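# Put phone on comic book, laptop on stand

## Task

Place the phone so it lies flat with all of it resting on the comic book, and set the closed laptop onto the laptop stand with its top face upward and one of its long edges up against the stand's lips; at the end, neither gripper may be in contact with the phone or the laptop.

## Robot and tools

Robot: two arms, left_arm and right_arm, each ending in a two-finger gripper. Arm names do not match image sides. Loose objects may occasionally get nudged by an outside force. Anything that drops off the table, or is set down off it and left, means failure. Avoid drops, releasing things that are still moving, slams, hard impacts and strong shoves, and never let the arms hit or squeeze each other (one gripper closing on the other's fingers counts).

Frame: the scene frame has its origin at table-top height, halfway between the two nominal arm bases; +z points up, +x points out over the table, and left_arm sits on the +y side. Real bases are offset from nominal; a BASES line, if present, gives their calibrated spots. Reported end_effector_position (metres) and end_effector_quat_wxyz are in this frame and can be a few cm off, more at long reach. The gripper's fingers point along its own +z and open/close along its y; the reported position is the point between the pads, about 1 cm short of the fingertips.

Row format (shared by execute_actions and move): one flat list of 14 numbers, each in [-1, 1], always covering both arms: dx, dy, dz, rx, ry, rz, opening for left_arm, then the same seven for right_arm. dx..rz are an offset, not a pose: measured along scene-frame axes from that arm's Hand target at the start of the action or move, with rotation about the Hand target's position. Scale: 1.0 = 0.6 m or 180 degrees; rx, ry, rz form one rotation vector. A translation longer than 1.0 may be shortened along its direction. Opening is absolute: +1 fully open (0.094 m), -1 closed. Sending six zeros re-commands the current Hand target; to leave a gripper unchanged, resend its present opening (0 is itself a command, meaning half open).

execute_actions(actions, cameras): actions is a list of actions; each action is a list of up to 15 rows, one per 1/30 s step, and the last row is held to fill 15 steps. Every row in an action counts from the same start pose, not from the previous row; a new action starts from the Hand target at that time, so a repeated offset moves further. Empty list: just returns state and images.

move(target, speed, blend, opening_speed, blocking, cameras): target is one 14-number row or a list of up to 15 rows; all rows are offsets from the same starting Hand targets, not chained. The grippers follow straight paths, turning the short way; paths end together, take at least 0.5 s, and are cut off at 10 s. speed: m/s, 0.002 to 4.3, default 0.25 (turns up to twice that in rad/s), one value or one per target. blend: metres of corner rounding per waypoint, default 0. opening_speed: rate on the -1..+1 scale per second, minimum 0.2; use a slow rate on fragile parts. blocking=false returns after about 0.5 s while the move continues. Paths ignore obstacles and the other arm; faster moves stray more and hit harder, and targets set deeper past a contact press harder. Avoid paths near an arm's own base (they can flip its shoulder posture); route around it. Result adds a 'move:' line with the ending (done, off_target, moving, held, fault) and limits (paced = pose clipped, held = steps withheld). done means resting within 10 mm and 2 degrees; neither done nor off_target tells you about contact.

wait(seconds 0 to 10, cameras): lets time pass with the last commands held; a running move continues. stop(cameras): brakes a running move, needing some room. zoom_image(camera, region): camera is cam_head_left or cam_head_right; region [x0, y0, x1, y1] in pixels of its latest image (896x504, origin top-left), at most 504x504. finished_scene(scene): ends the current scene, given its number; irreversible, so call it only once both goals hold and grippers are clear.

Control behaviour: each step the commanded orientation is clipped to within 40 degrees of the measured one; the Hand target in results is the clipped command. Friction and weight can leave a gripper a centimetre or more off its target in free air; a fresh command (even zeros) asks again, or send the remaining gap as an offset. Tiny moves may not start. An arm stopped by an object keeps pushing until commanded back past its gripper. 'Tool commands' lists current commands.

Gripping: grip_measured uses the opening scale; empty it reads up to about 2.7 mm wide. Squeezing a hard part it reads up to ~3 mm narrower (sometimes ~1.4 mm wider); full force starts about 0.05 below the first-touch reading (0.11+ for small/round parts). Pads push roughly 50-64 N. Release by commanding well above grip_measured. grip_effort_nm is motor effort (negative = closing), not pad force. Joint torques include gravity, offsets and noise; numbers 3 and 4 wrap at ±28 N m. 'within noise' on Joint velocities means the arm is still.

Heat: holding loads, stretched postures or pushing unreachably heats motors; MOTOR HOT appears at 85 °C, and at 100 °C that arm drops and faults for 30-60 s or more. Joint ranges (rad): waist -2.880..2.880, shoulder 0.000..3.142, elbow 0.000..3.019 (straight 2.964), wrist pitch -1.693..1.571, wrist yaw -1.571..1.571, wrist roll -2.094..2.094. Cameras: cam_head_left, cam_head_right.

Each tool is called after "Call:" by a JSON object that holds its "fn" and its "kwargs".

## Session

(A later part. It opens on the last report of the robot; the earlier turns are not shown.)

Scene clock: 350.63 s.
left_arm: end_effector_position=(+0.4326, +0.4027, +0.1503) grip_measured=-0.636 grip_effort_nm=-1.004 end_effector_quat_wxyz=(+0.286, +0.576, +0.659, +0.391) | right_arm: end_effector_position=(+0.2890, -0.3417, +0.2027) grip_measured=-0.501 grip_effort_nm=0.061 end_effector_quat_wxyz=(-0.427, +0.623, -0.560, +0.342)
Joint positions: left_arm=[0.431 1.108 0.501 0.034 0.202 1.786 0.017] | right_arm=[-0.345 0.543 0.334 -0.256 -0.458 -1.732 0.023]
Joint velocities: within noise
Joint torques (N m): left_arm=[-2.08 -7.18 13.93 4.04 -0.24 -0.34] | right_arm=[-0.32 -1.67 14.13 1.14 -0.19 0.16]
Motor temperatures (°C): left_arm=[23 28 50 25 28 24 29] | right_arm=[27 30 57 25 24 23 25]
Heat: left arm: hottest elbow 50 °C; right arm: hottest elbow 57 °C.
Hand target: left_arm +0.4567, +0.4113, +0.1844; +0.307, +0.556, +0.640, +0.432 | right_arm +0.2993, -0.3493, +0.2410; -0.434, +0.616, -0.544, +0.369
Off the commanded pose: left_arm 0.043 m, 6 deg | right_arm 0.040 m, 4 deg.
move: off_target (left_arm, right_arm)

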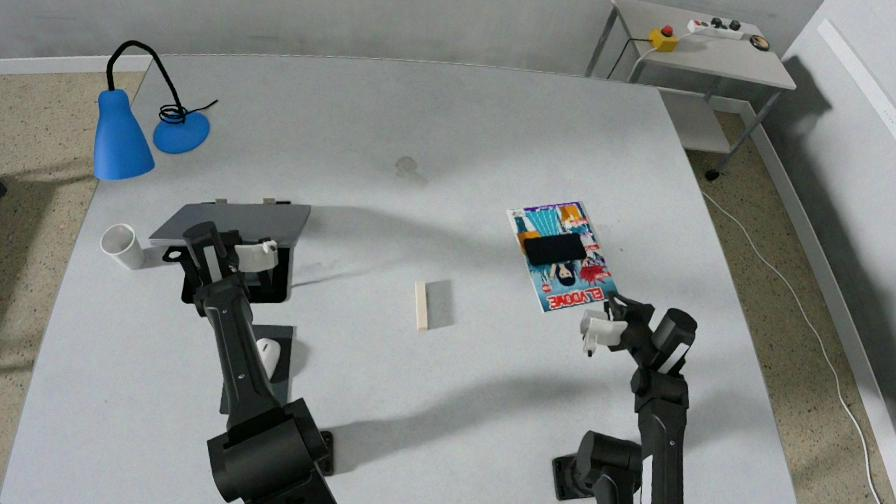

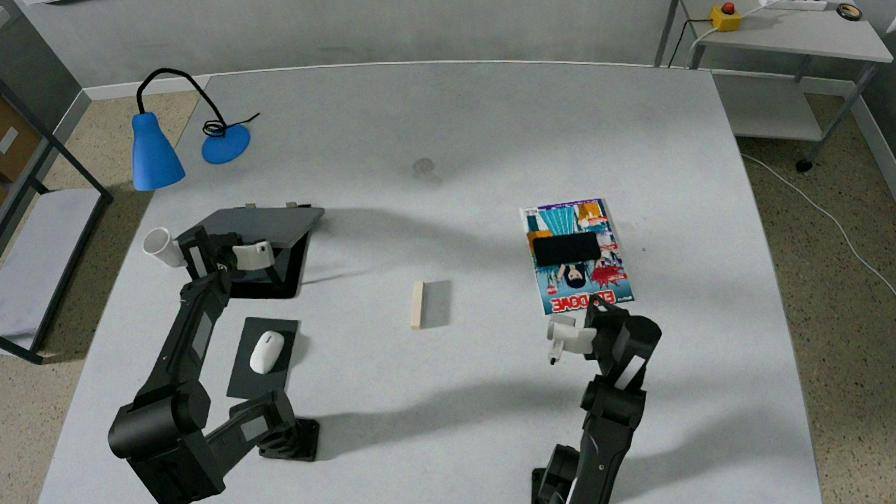

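Call:
{"fn": "move", "kwargs": {"target": [0.008,0.007,-0.05,0,0,0,-1,0,0,0,0,0,0,-0.5], "speed": 0.06}}

Call:
{"fn": "zoom_image", "kwargs": {"camera": "cam_head_left", "region": [130, 150, 330, 300]}}

Call:
{"fn": "zoom_image", "kwargs": {"camera": "cam_head_right", "region": [150, 150, 350, 300]}}

Scene clock: 355.13 s.
left_arm: end_effector_position=(+0.4489, +0.4062, +0.1495) grip_measured=-0.636 grip_effort_nm=-1.004 end_effector_quat_wxyz=(+0.310, +0.560, +0.653, +0.405) | right_arm: end_effector_position=(+0.2890, -0.3417, +0.2027) grip_measured=-0.501 grip_effort_nm=0.061 end_effector_quat_wxyz=(-0.427, +0.623, -0.560, +0.342)
Joint positions: left_arm=[0.428 1.173 0.501 0.158 0.217 1.748 0.017] | right_arm=[-0.345 0.543 0.334 -0.256 -0.458 -1.732 0.023]
Joint velocities: within noise
Joint torques (N m): left_arm=[-1.38 -5.19 10.77 4.48 -0.78 0.09] | right_arm=[-0.44 -1.67 14.16 1.13 -0.2 0.14]
Motor temperatures (°C): left_arm=[23 28 49 25 28 24 29] | right_arm=[27 30 57 25 24 23 25]
Heat: left arm: hottest elbow 49 °C; right arm: hottest elbow 57 °C.
Hand target: left_arm +0.4615, +0.4156, +0.1545; +0.307, +0.556, +0.640, +0.432 | right_arm +0.2993, -0.3493, +0.2410; -0.434, +0.616, -0.544, +0.369
Off the commanded pose: left_arm 0.016 m, 3 deg | right_arm 0.040 m, 4 deg.
move: off_target (left_arm, right_arm)

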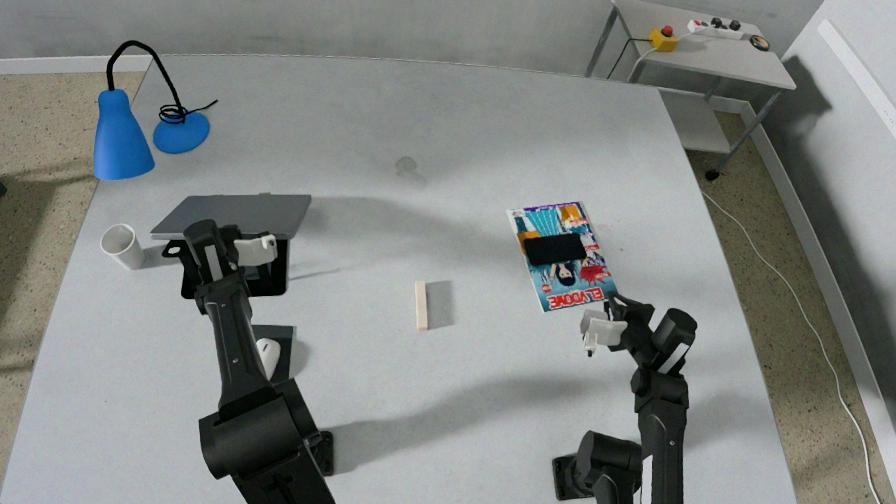

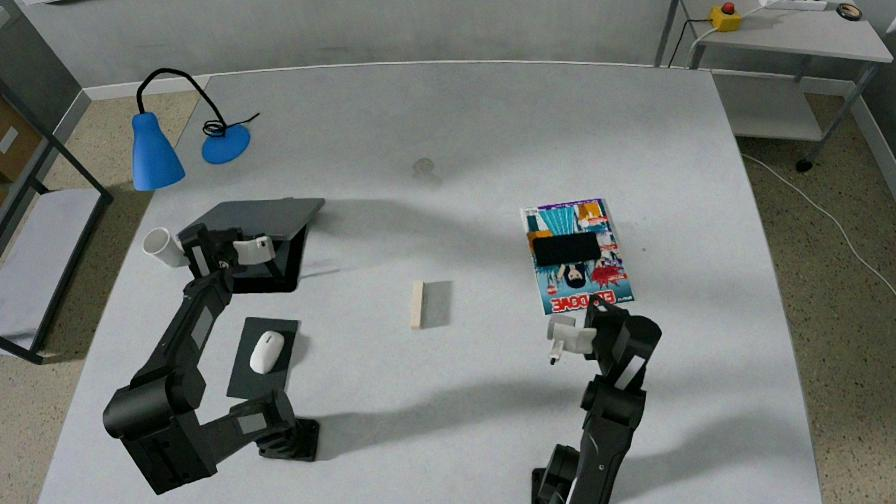

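Scaled by 2.520.

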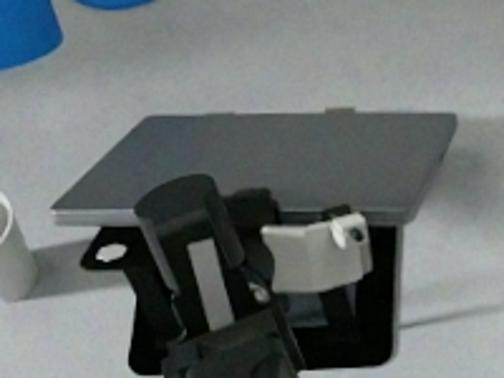

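Scaled by 2.520.

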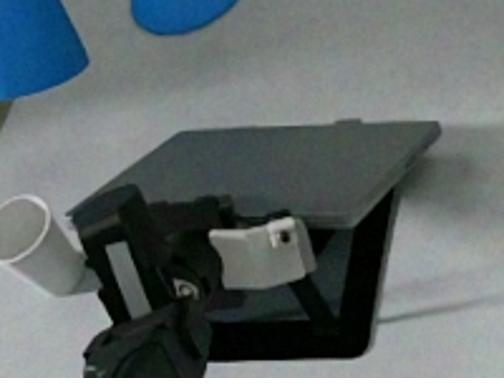

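Call:
{"fn": "move", "kwargs": {"target": [[0,0,0.04,0,0.01,0,-1,0,0,0,0,0,0,-0.5],[-0.04,0,0.05,0,0.03,0.008,-1,0,0,0,0,0,0,-0.5]], "speed": 0.08}}

Call:
{"fn": "zoom_image", "kwargs": {"camera": "cam_head_left", "region": [130, 150, 330, 300]}}

Call:
{"fn": "zoom_image", "kwargs": {"camera": "cam_head_right", "region": [150, 150, 350, 300]}}

Scene clock: 362.03 s.
left_arm: end_effector_position=(+0.4306, +0.4035, +0.1492) grip_measured=-0.636 grip_effort_nm=-1.009 end_effector_quat_wxyz=(+0.268, +0.577, +0.671, +0.380) | right_arm: end_effector_position=(+0.2890, -0.3417, +0.2027) grip_measured=-0.501 grip_effort_nm=0.061 end_effector_quat_wxyz=(-0.427, +0.623, -0.560, +0.342)
Joint positions: left_arm=[0.422 1.103 0.522 -0.033 0.168 1.784 0.017] | right_arm=[-0.345 0.543 0.334 -0.256 -0.458 -1.732 0.023]
Joint velocities: within noise
Joint torques (N m): left_arm=[-0.85 -10.52 14.38 0.85 -0.18 0.05] | right_arm=[-0.26 -1.79 14.16 1.14 -0.19 0.15]
Motor temperatures (°C): left_arm=[23 27 48 25 28 24 29] | right_arm=[27 30 57 25 24 23 25]
Heat: left arm: hottest elbow 48 °C; right arm: hottest elbow 57 °C.
Hand target: left_arm +0.4375, +0.4156, +0.1843; +0.271, +0.568, +0.661, +0.409 | right_arm +0.2993, -0.3493, +0.2410; -0.434, +0.616, -0.544, +0.369
Off the commanded pose: left_arm 0.038 m, 4 deg | right_arm 0.040 m, 4 deg.
move: off_target (left_arm, right_arm)

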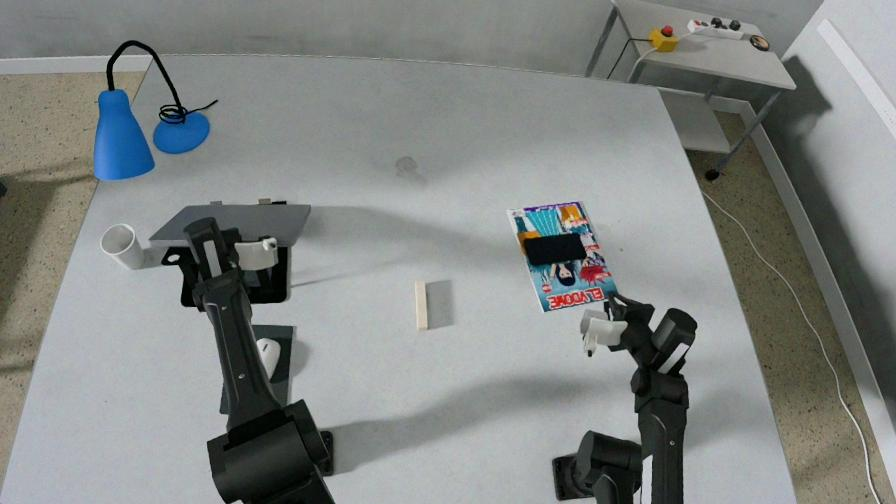

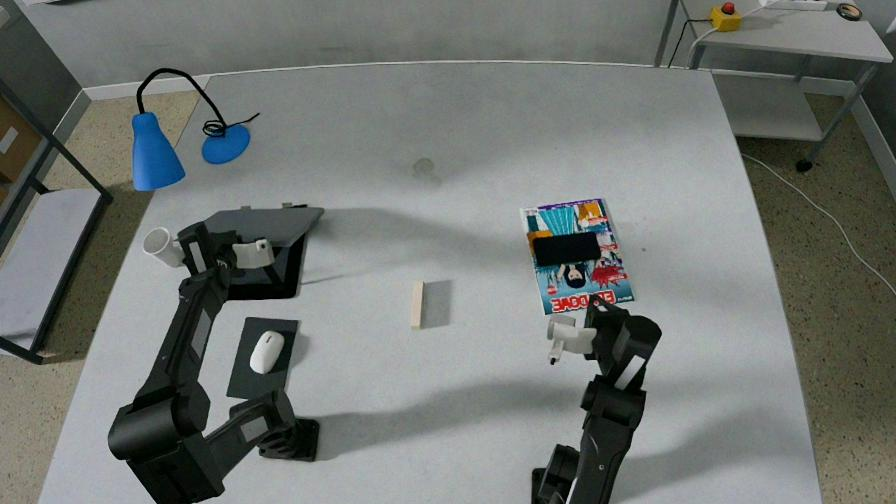

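Scaled by 2.520.

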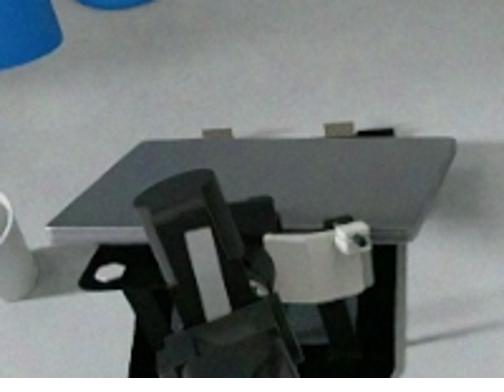

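Scaled by 2.520.

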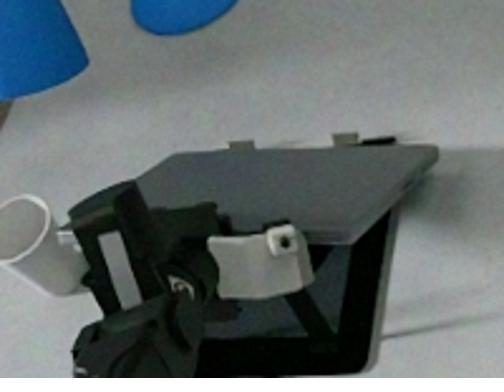

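Call:
{"fn": "move", "kwargs": {"target": [-0.01,0.01,-0.06,0,-0.015,0.008,-1,0,0,0,0,0,0,-0.5], "speed": 0.06}}

Call:
{"fn": "zoom_image", "kwargs": {"camera": "cam_head_left", "region": [130, 150, 330, 300]}}

Call:
{"fn": "zoom_image", "kwargs": {"camera": "cam_head_right", "region": [150, 150, 350, 300]}}

Scene clock: 368.13 s.
left_arm: end_effector_position=(+0.4304, +0.4030, +0.1479) grip_measured=-0.636 grip_effort_nm=-1.004 end_effector_quat_wxyz=(+0.289, +0.566, +0.660, +0.401) | right_arm: end_effector_position=(+0.2890, -0.3417, +0.2027) grip_measured=-0.501 grip_effort_nm=0.056 end_effector_quat_wxyz=(-0.427, +0.623, -0.560, +0.342)
Joint positions: left_arm=[0.428 1.108 0.477 0.084 0.188 1.769 0.017] | right_arm=[-0.345 0.543 0.334 -0.256 -0.458 -1.732 0.023]
Joint velocities: within noise
Joint torques (N m): left_arm=[0.32 -5.3 9.47 4.21 -0.67 0] | right_arm=[-0.32 -1.67 14.13 1.13 -0.19 0.14]
Motor temperatures (°C): left_arm=[23 27 47 25 28 24 29] | right_arm=[27 30 57 25 24 23 25]
Heat: left arm: hottest elbow 47 °C; right arm: hottest elbow 57 °C.
Hand target: left_arm +0.4315, +0.4216, +0.1485; +0.281, +0.550, +0.661, +0.426 | right_arm +0.2993, -0.3493, +0.2410; -0.434, +0.616, -0.544, +0.369
Off the commanded pose: left_arm 0.019 m, 3 deg | right_arm 0.040 m, 4 deg.
move: off_target (left_arm, right_arm)

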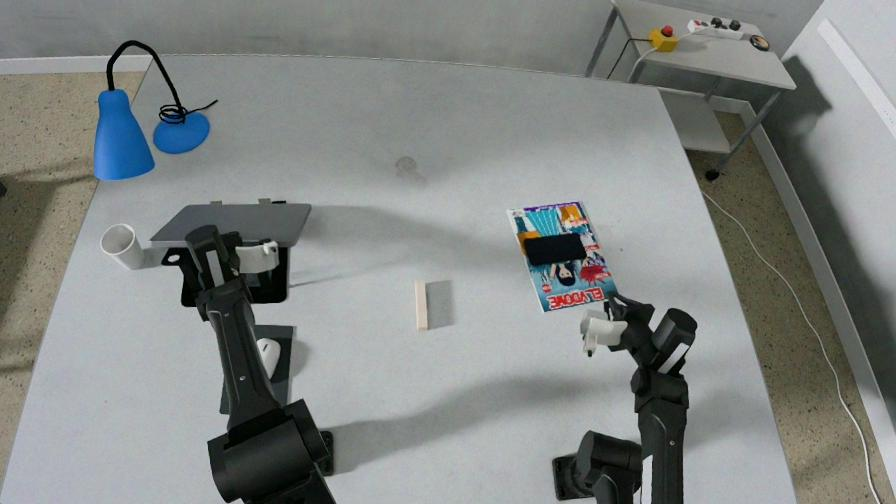

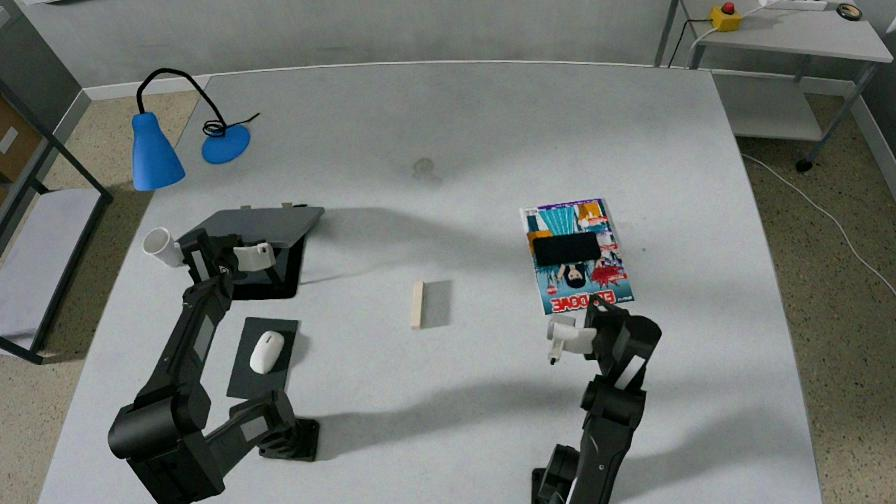

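Scaled by 2.520.

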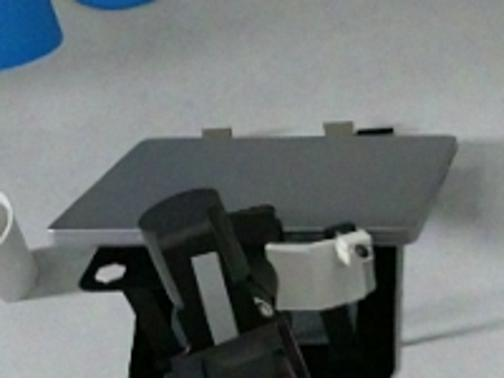

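Scaled by 2.520.

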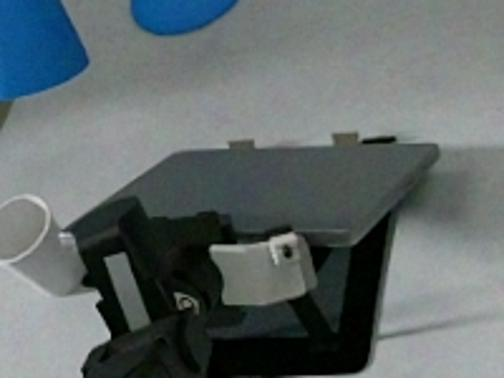

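Call:
{"fn": "move", "kwargs": {"target": [0,0,0,0,0,0,-0.35,0,0,0,0,0,0,-0.5], "opening_speed": 0.2}}

Call:
{"fn": "zoom_image", "kwargs": {"camera": "cam_head_left", "region": [130, 150, 330, 300]}}

Call:
{"fn": "zoom_image", "kwargs": {"camera": "cam_head_right", "region": [150, 150, 350, 300]}}

Scene clock: 375.20 s.
left_arm: end_effector_position=(+0.4344, +0.4073, +0.1551) grip_measured=-0.353 grip_effort_nm=0.168 end_effector_quat_wxyz=(+0.298, +0.552, +0.657, +0.417) | right_arm: end_effector_position=(+0.2890, -0.3417, +0.2027) grip_measured=-0.501 grip_effort_nm=0.056 end_effector_quat_wxyz=(-0.427, +0.623, -0.560, +0.342)
Joint positions: left_arm=[0.431 1.112 0.474 0.135 0.182 1.749 0.03] | right_arm=[-0.345 0.543 0.334 -0.256 -0.458 -1.732 0.023]
Joint velocities: within noise
Joint torques (N m): left_arm=[0.67 -5.48 9.81 2.41 -0.44 0.19] | right_arm=[-0.32 -1.73 14.15 1.11 -0.2 0.15]
Motor temperatures (°C): left_arm=[23 27 46 25 28 24 29] | right_arm=[27 30 57 25 24 23 25]
Heat: left arm: hottest elbow 46 °C; right arm: hottest elbow 57 °C.
Hand target: left_arm +0.4315, +0.4215, +0.1484; +0.281, +0.550, +0.661, +0.426 | right_arm +0.2993, -0.3493, +0.2410; -0.434, +0.616, -0.544, +0.369
Off the commanded pose: left_arm 0.016 m, 2 deg | right_arm 0.040 m, 4 deg.
move: off_target (left_arm, right_arm)

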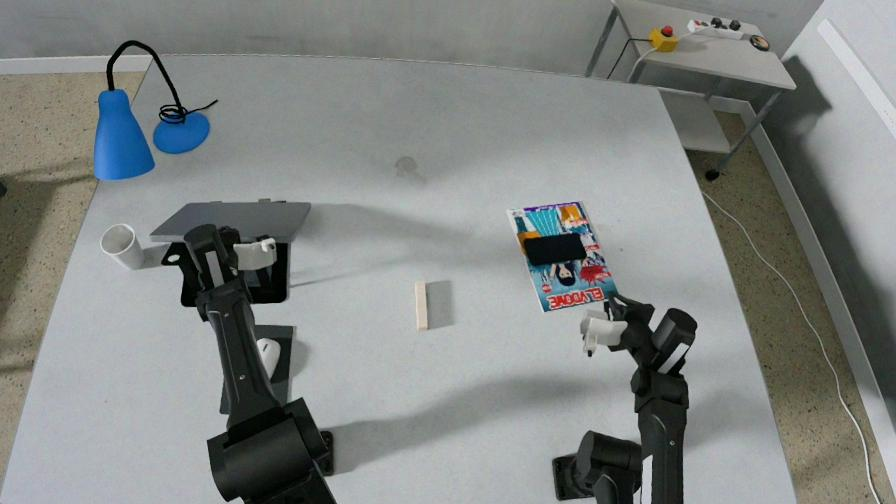

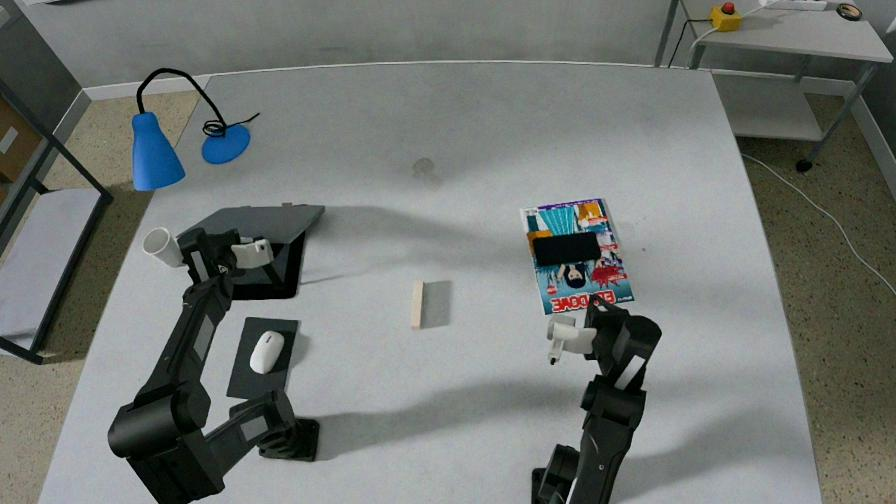

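Scaled by 2.520.

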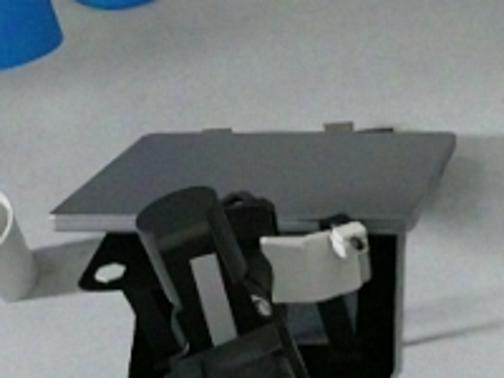

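Scaled by 2.520.

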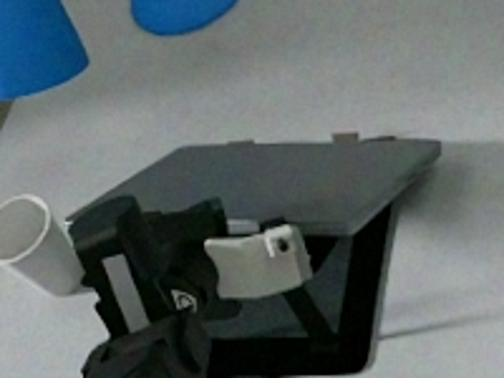

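Call:
{"fn": "move", "kwargs": {"target": [[-0.17,-0.044,0.09,0,0,0,-0.35,0,0,0,0,0,0,-0.5]], "speed": 0.1}}

Call:
{"fn": "zoom_image", "kwargs": {"camera": "cam_head_left", "region": [130, 150, 330, 300]}}

Call:
{"fn": "zoom_image", "kwargs": {"camera": "cam_head_right", "region": [150, 150, 350, 300]}}

Scene clock: 380.73 s.
left_arm: end_effector_position=(+0.3347, +0.3931, +0.2061) grip_measured=-0.352 grip_effort_nm=0.129 end_effector_quat_wxyz=(+0.286, +0.551, +0.658, +0.426) | right_arm: end_effector_position=(+0.2890, -0.3417, +0.2027) grip_measured=-0.501 grip_effort_nm=0.061 end_effector_quat_wxyz=(-0.427, +0.623, -0.560, +0.342)
Joint positions: left_arm=[0.572 0.626 0.405 -0.293 0.279 1.831 0.03] | right_arm=[-0.345 0.543 0.334 -0.256 -0.458 -1.732 0.023]
Joint velocities: within noise
Joint torques (N m): left_arm=[-0.79 -2.9 10.89 1.47 0.24 0.04] | right_arm=[-0.38 -1.67 14.16 1.13 -0.19 0.15]
Motor temperatures (°C): left_arm=[23 27 45 25 28 24 29] | right_arm=[27 30 57 25 24 23 25]
Heat: left arm: hottest elbow 45 °C; right arm: hottest elbow 57 °C.
Hand target: left_arm +0.3295, +0.3952, +0.2024; +0.281, +0.550, +0.661, +0.426 | right_arm +0.2993, -0.3493, +0.2410; -0.434, +0.616, -0.544, +0.369
Off the commanded pose: left_arm 0.007 m, 1 deg | right_arm 0.040 m, 4 deg.
move: off_target (right_arm)

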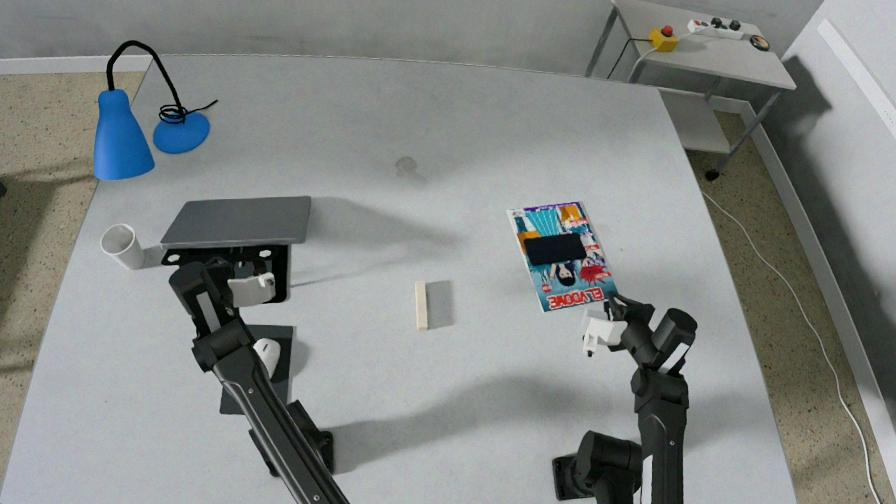

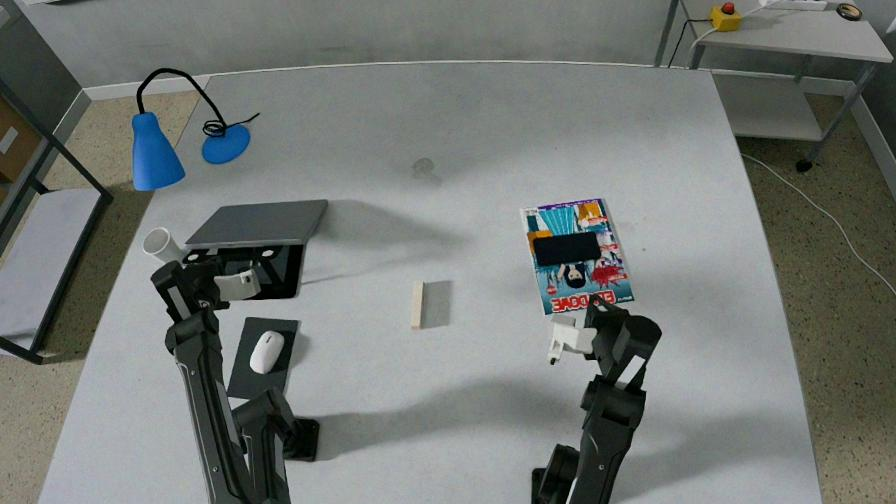

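Scaled by 2.520.

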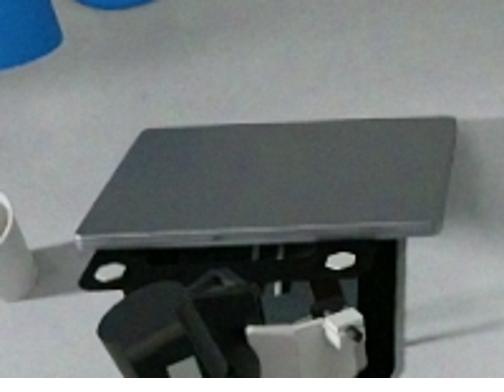

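Scaled by 2.520.

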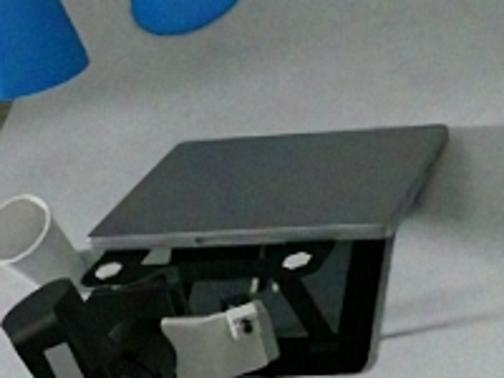

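Call:
{"fn": "zoom_image", "kwargs": {"camera": "cam_head_left", "region": [200, 180, 320, 250]}}

Call:
{"fn": "zoom_image", "kwargs": {"camera": "cam_head_right", "region": [220, 180, 340, 250]}}

Call:
{"fn": "move", "kwargs": {"target": [-0.05,-0.04,0.1,0,0,0,-0.35,0,0,0,0,0,0,-0.5]}}

Call:
{"fn": "zoom_image", "kwargs": {"camera": "cam_head_left", "region": [140, 180, 320, 310]}}

Scaled by 4.200.

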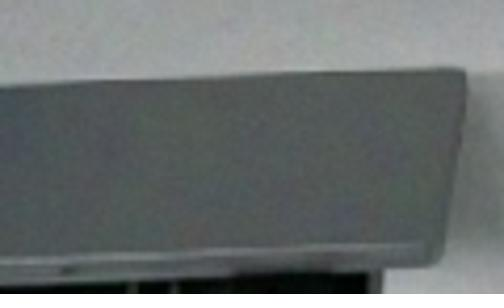

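Scaled by 4.200.

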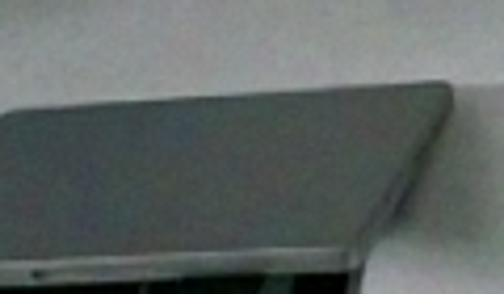

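Scene clock: 388.80 s.
left_arm: end_effector_position=(+0.2927, +0.3662, +0.2146) grip_measured=-0.352 grip_effort_nm=0.129 end_effector_quat_wxyz=(+0.272, +0.557, +0.679, +0.393) | right_arm: end_effector_position=(+0.2890, -0.3417, +0.2027) grip_measured=-0.501 grip_effort_nm=0.061 end_effector_quat_wxyz=(-0.427, +0.623, -0.560, +0.342)
Joint positions: left_arm=[0.572 0.43 0.429 -0.597 0.27 1.831 0.03] | right_arm=[-0.345 0.543 0.334 -0.256 -0.458 -1.732 0.023]
Joint velocities: within noise
Joint torques (N m): left_arm=[-1.14 -0.91 19.28 1.14 0.11 -0.05] | right_arm=[-0.38 -1.55 14.16 1.11 -0.19 0.15]
Motor temperatures (°C): left_arm=[23 27 44 25 28 24 29] | right_arm=[27 30 57 25 24 23 25]
Heat: left arm: hottest elbow 44 °C; right arm: hottest elbow 57 °C.
Hand target: left_arm +0.2995, +0.3712, +0.2623; +0.281, +0.550, +0.661, +0.426 | right_arm +0.2993, -0.3493, +0.2410; -0.434, +0.616, -0.544, +0.369
Off the commanded pose: left_arm 0.049 m, 5 deg | right_arm 0.040 m, 4 deg.
move: off_target (left_arm, right_arm)

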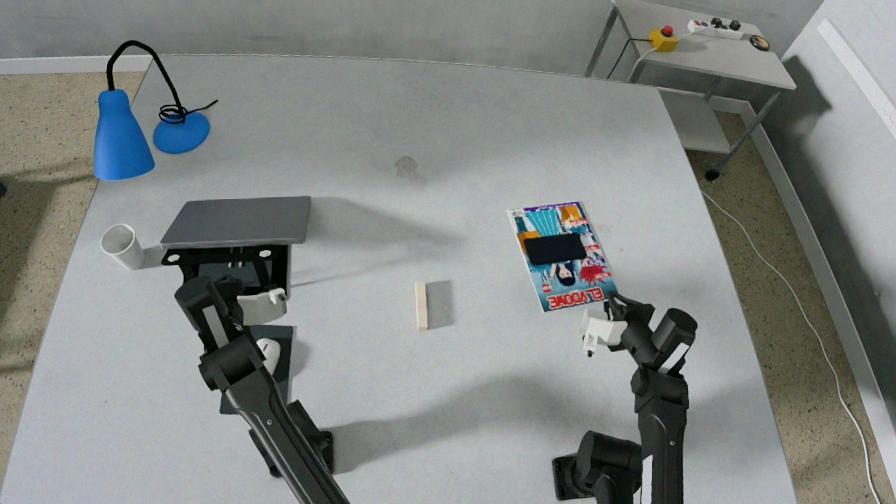

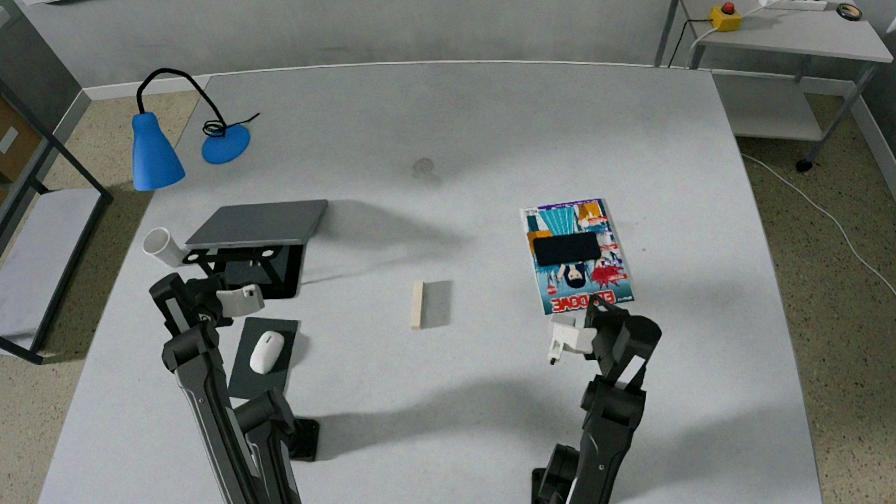

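Scaled by 2.800.

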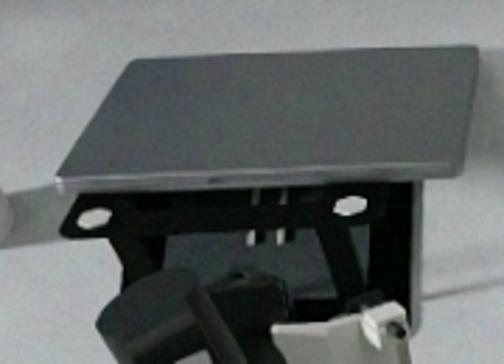

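Call:
{"fn": "zoom_image", "kwargs": {"camera": "cam_head_right", "region": [290, 185, 350, 265]}}

Call:
{"fn": "zoom_image", "kwargs": {"camera": "cam_head_left", "region": [180, 185, 250, 225]}}

Call:
{"fn": "zoom_image", "kwargs": {"camera": "cam_head_left", "region": [250, 185, 320, 225]}}

Call:
{"fn": "zoom_image", "kwargs": {"camera": "cam_head_right", "region": [170, 190, 340, 320]}}

Scaled by 6.300.

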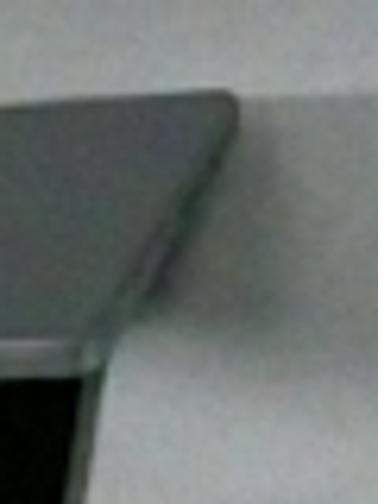

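Scaled by 7.200.

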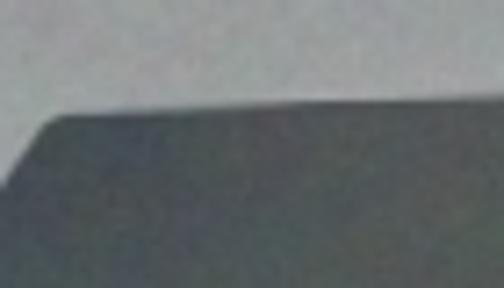

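Scaled by 7.200.

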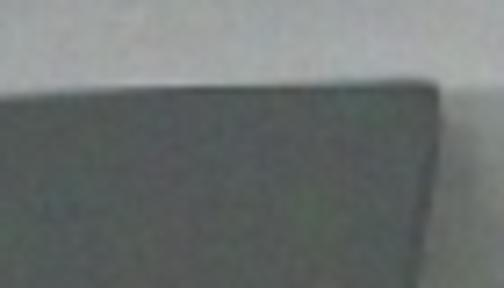

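Scaled by 2.965.

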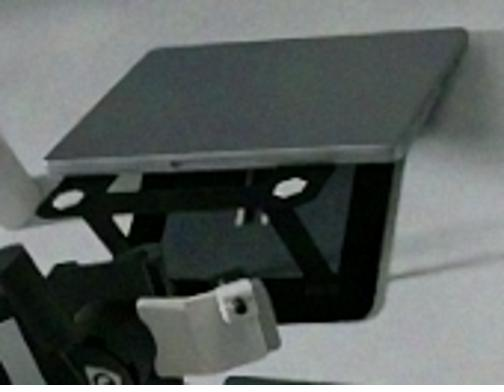

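Call:
{"fn": "finished_scene", "kwargs": {"scene": 1}}

The scene is finished: the task was done.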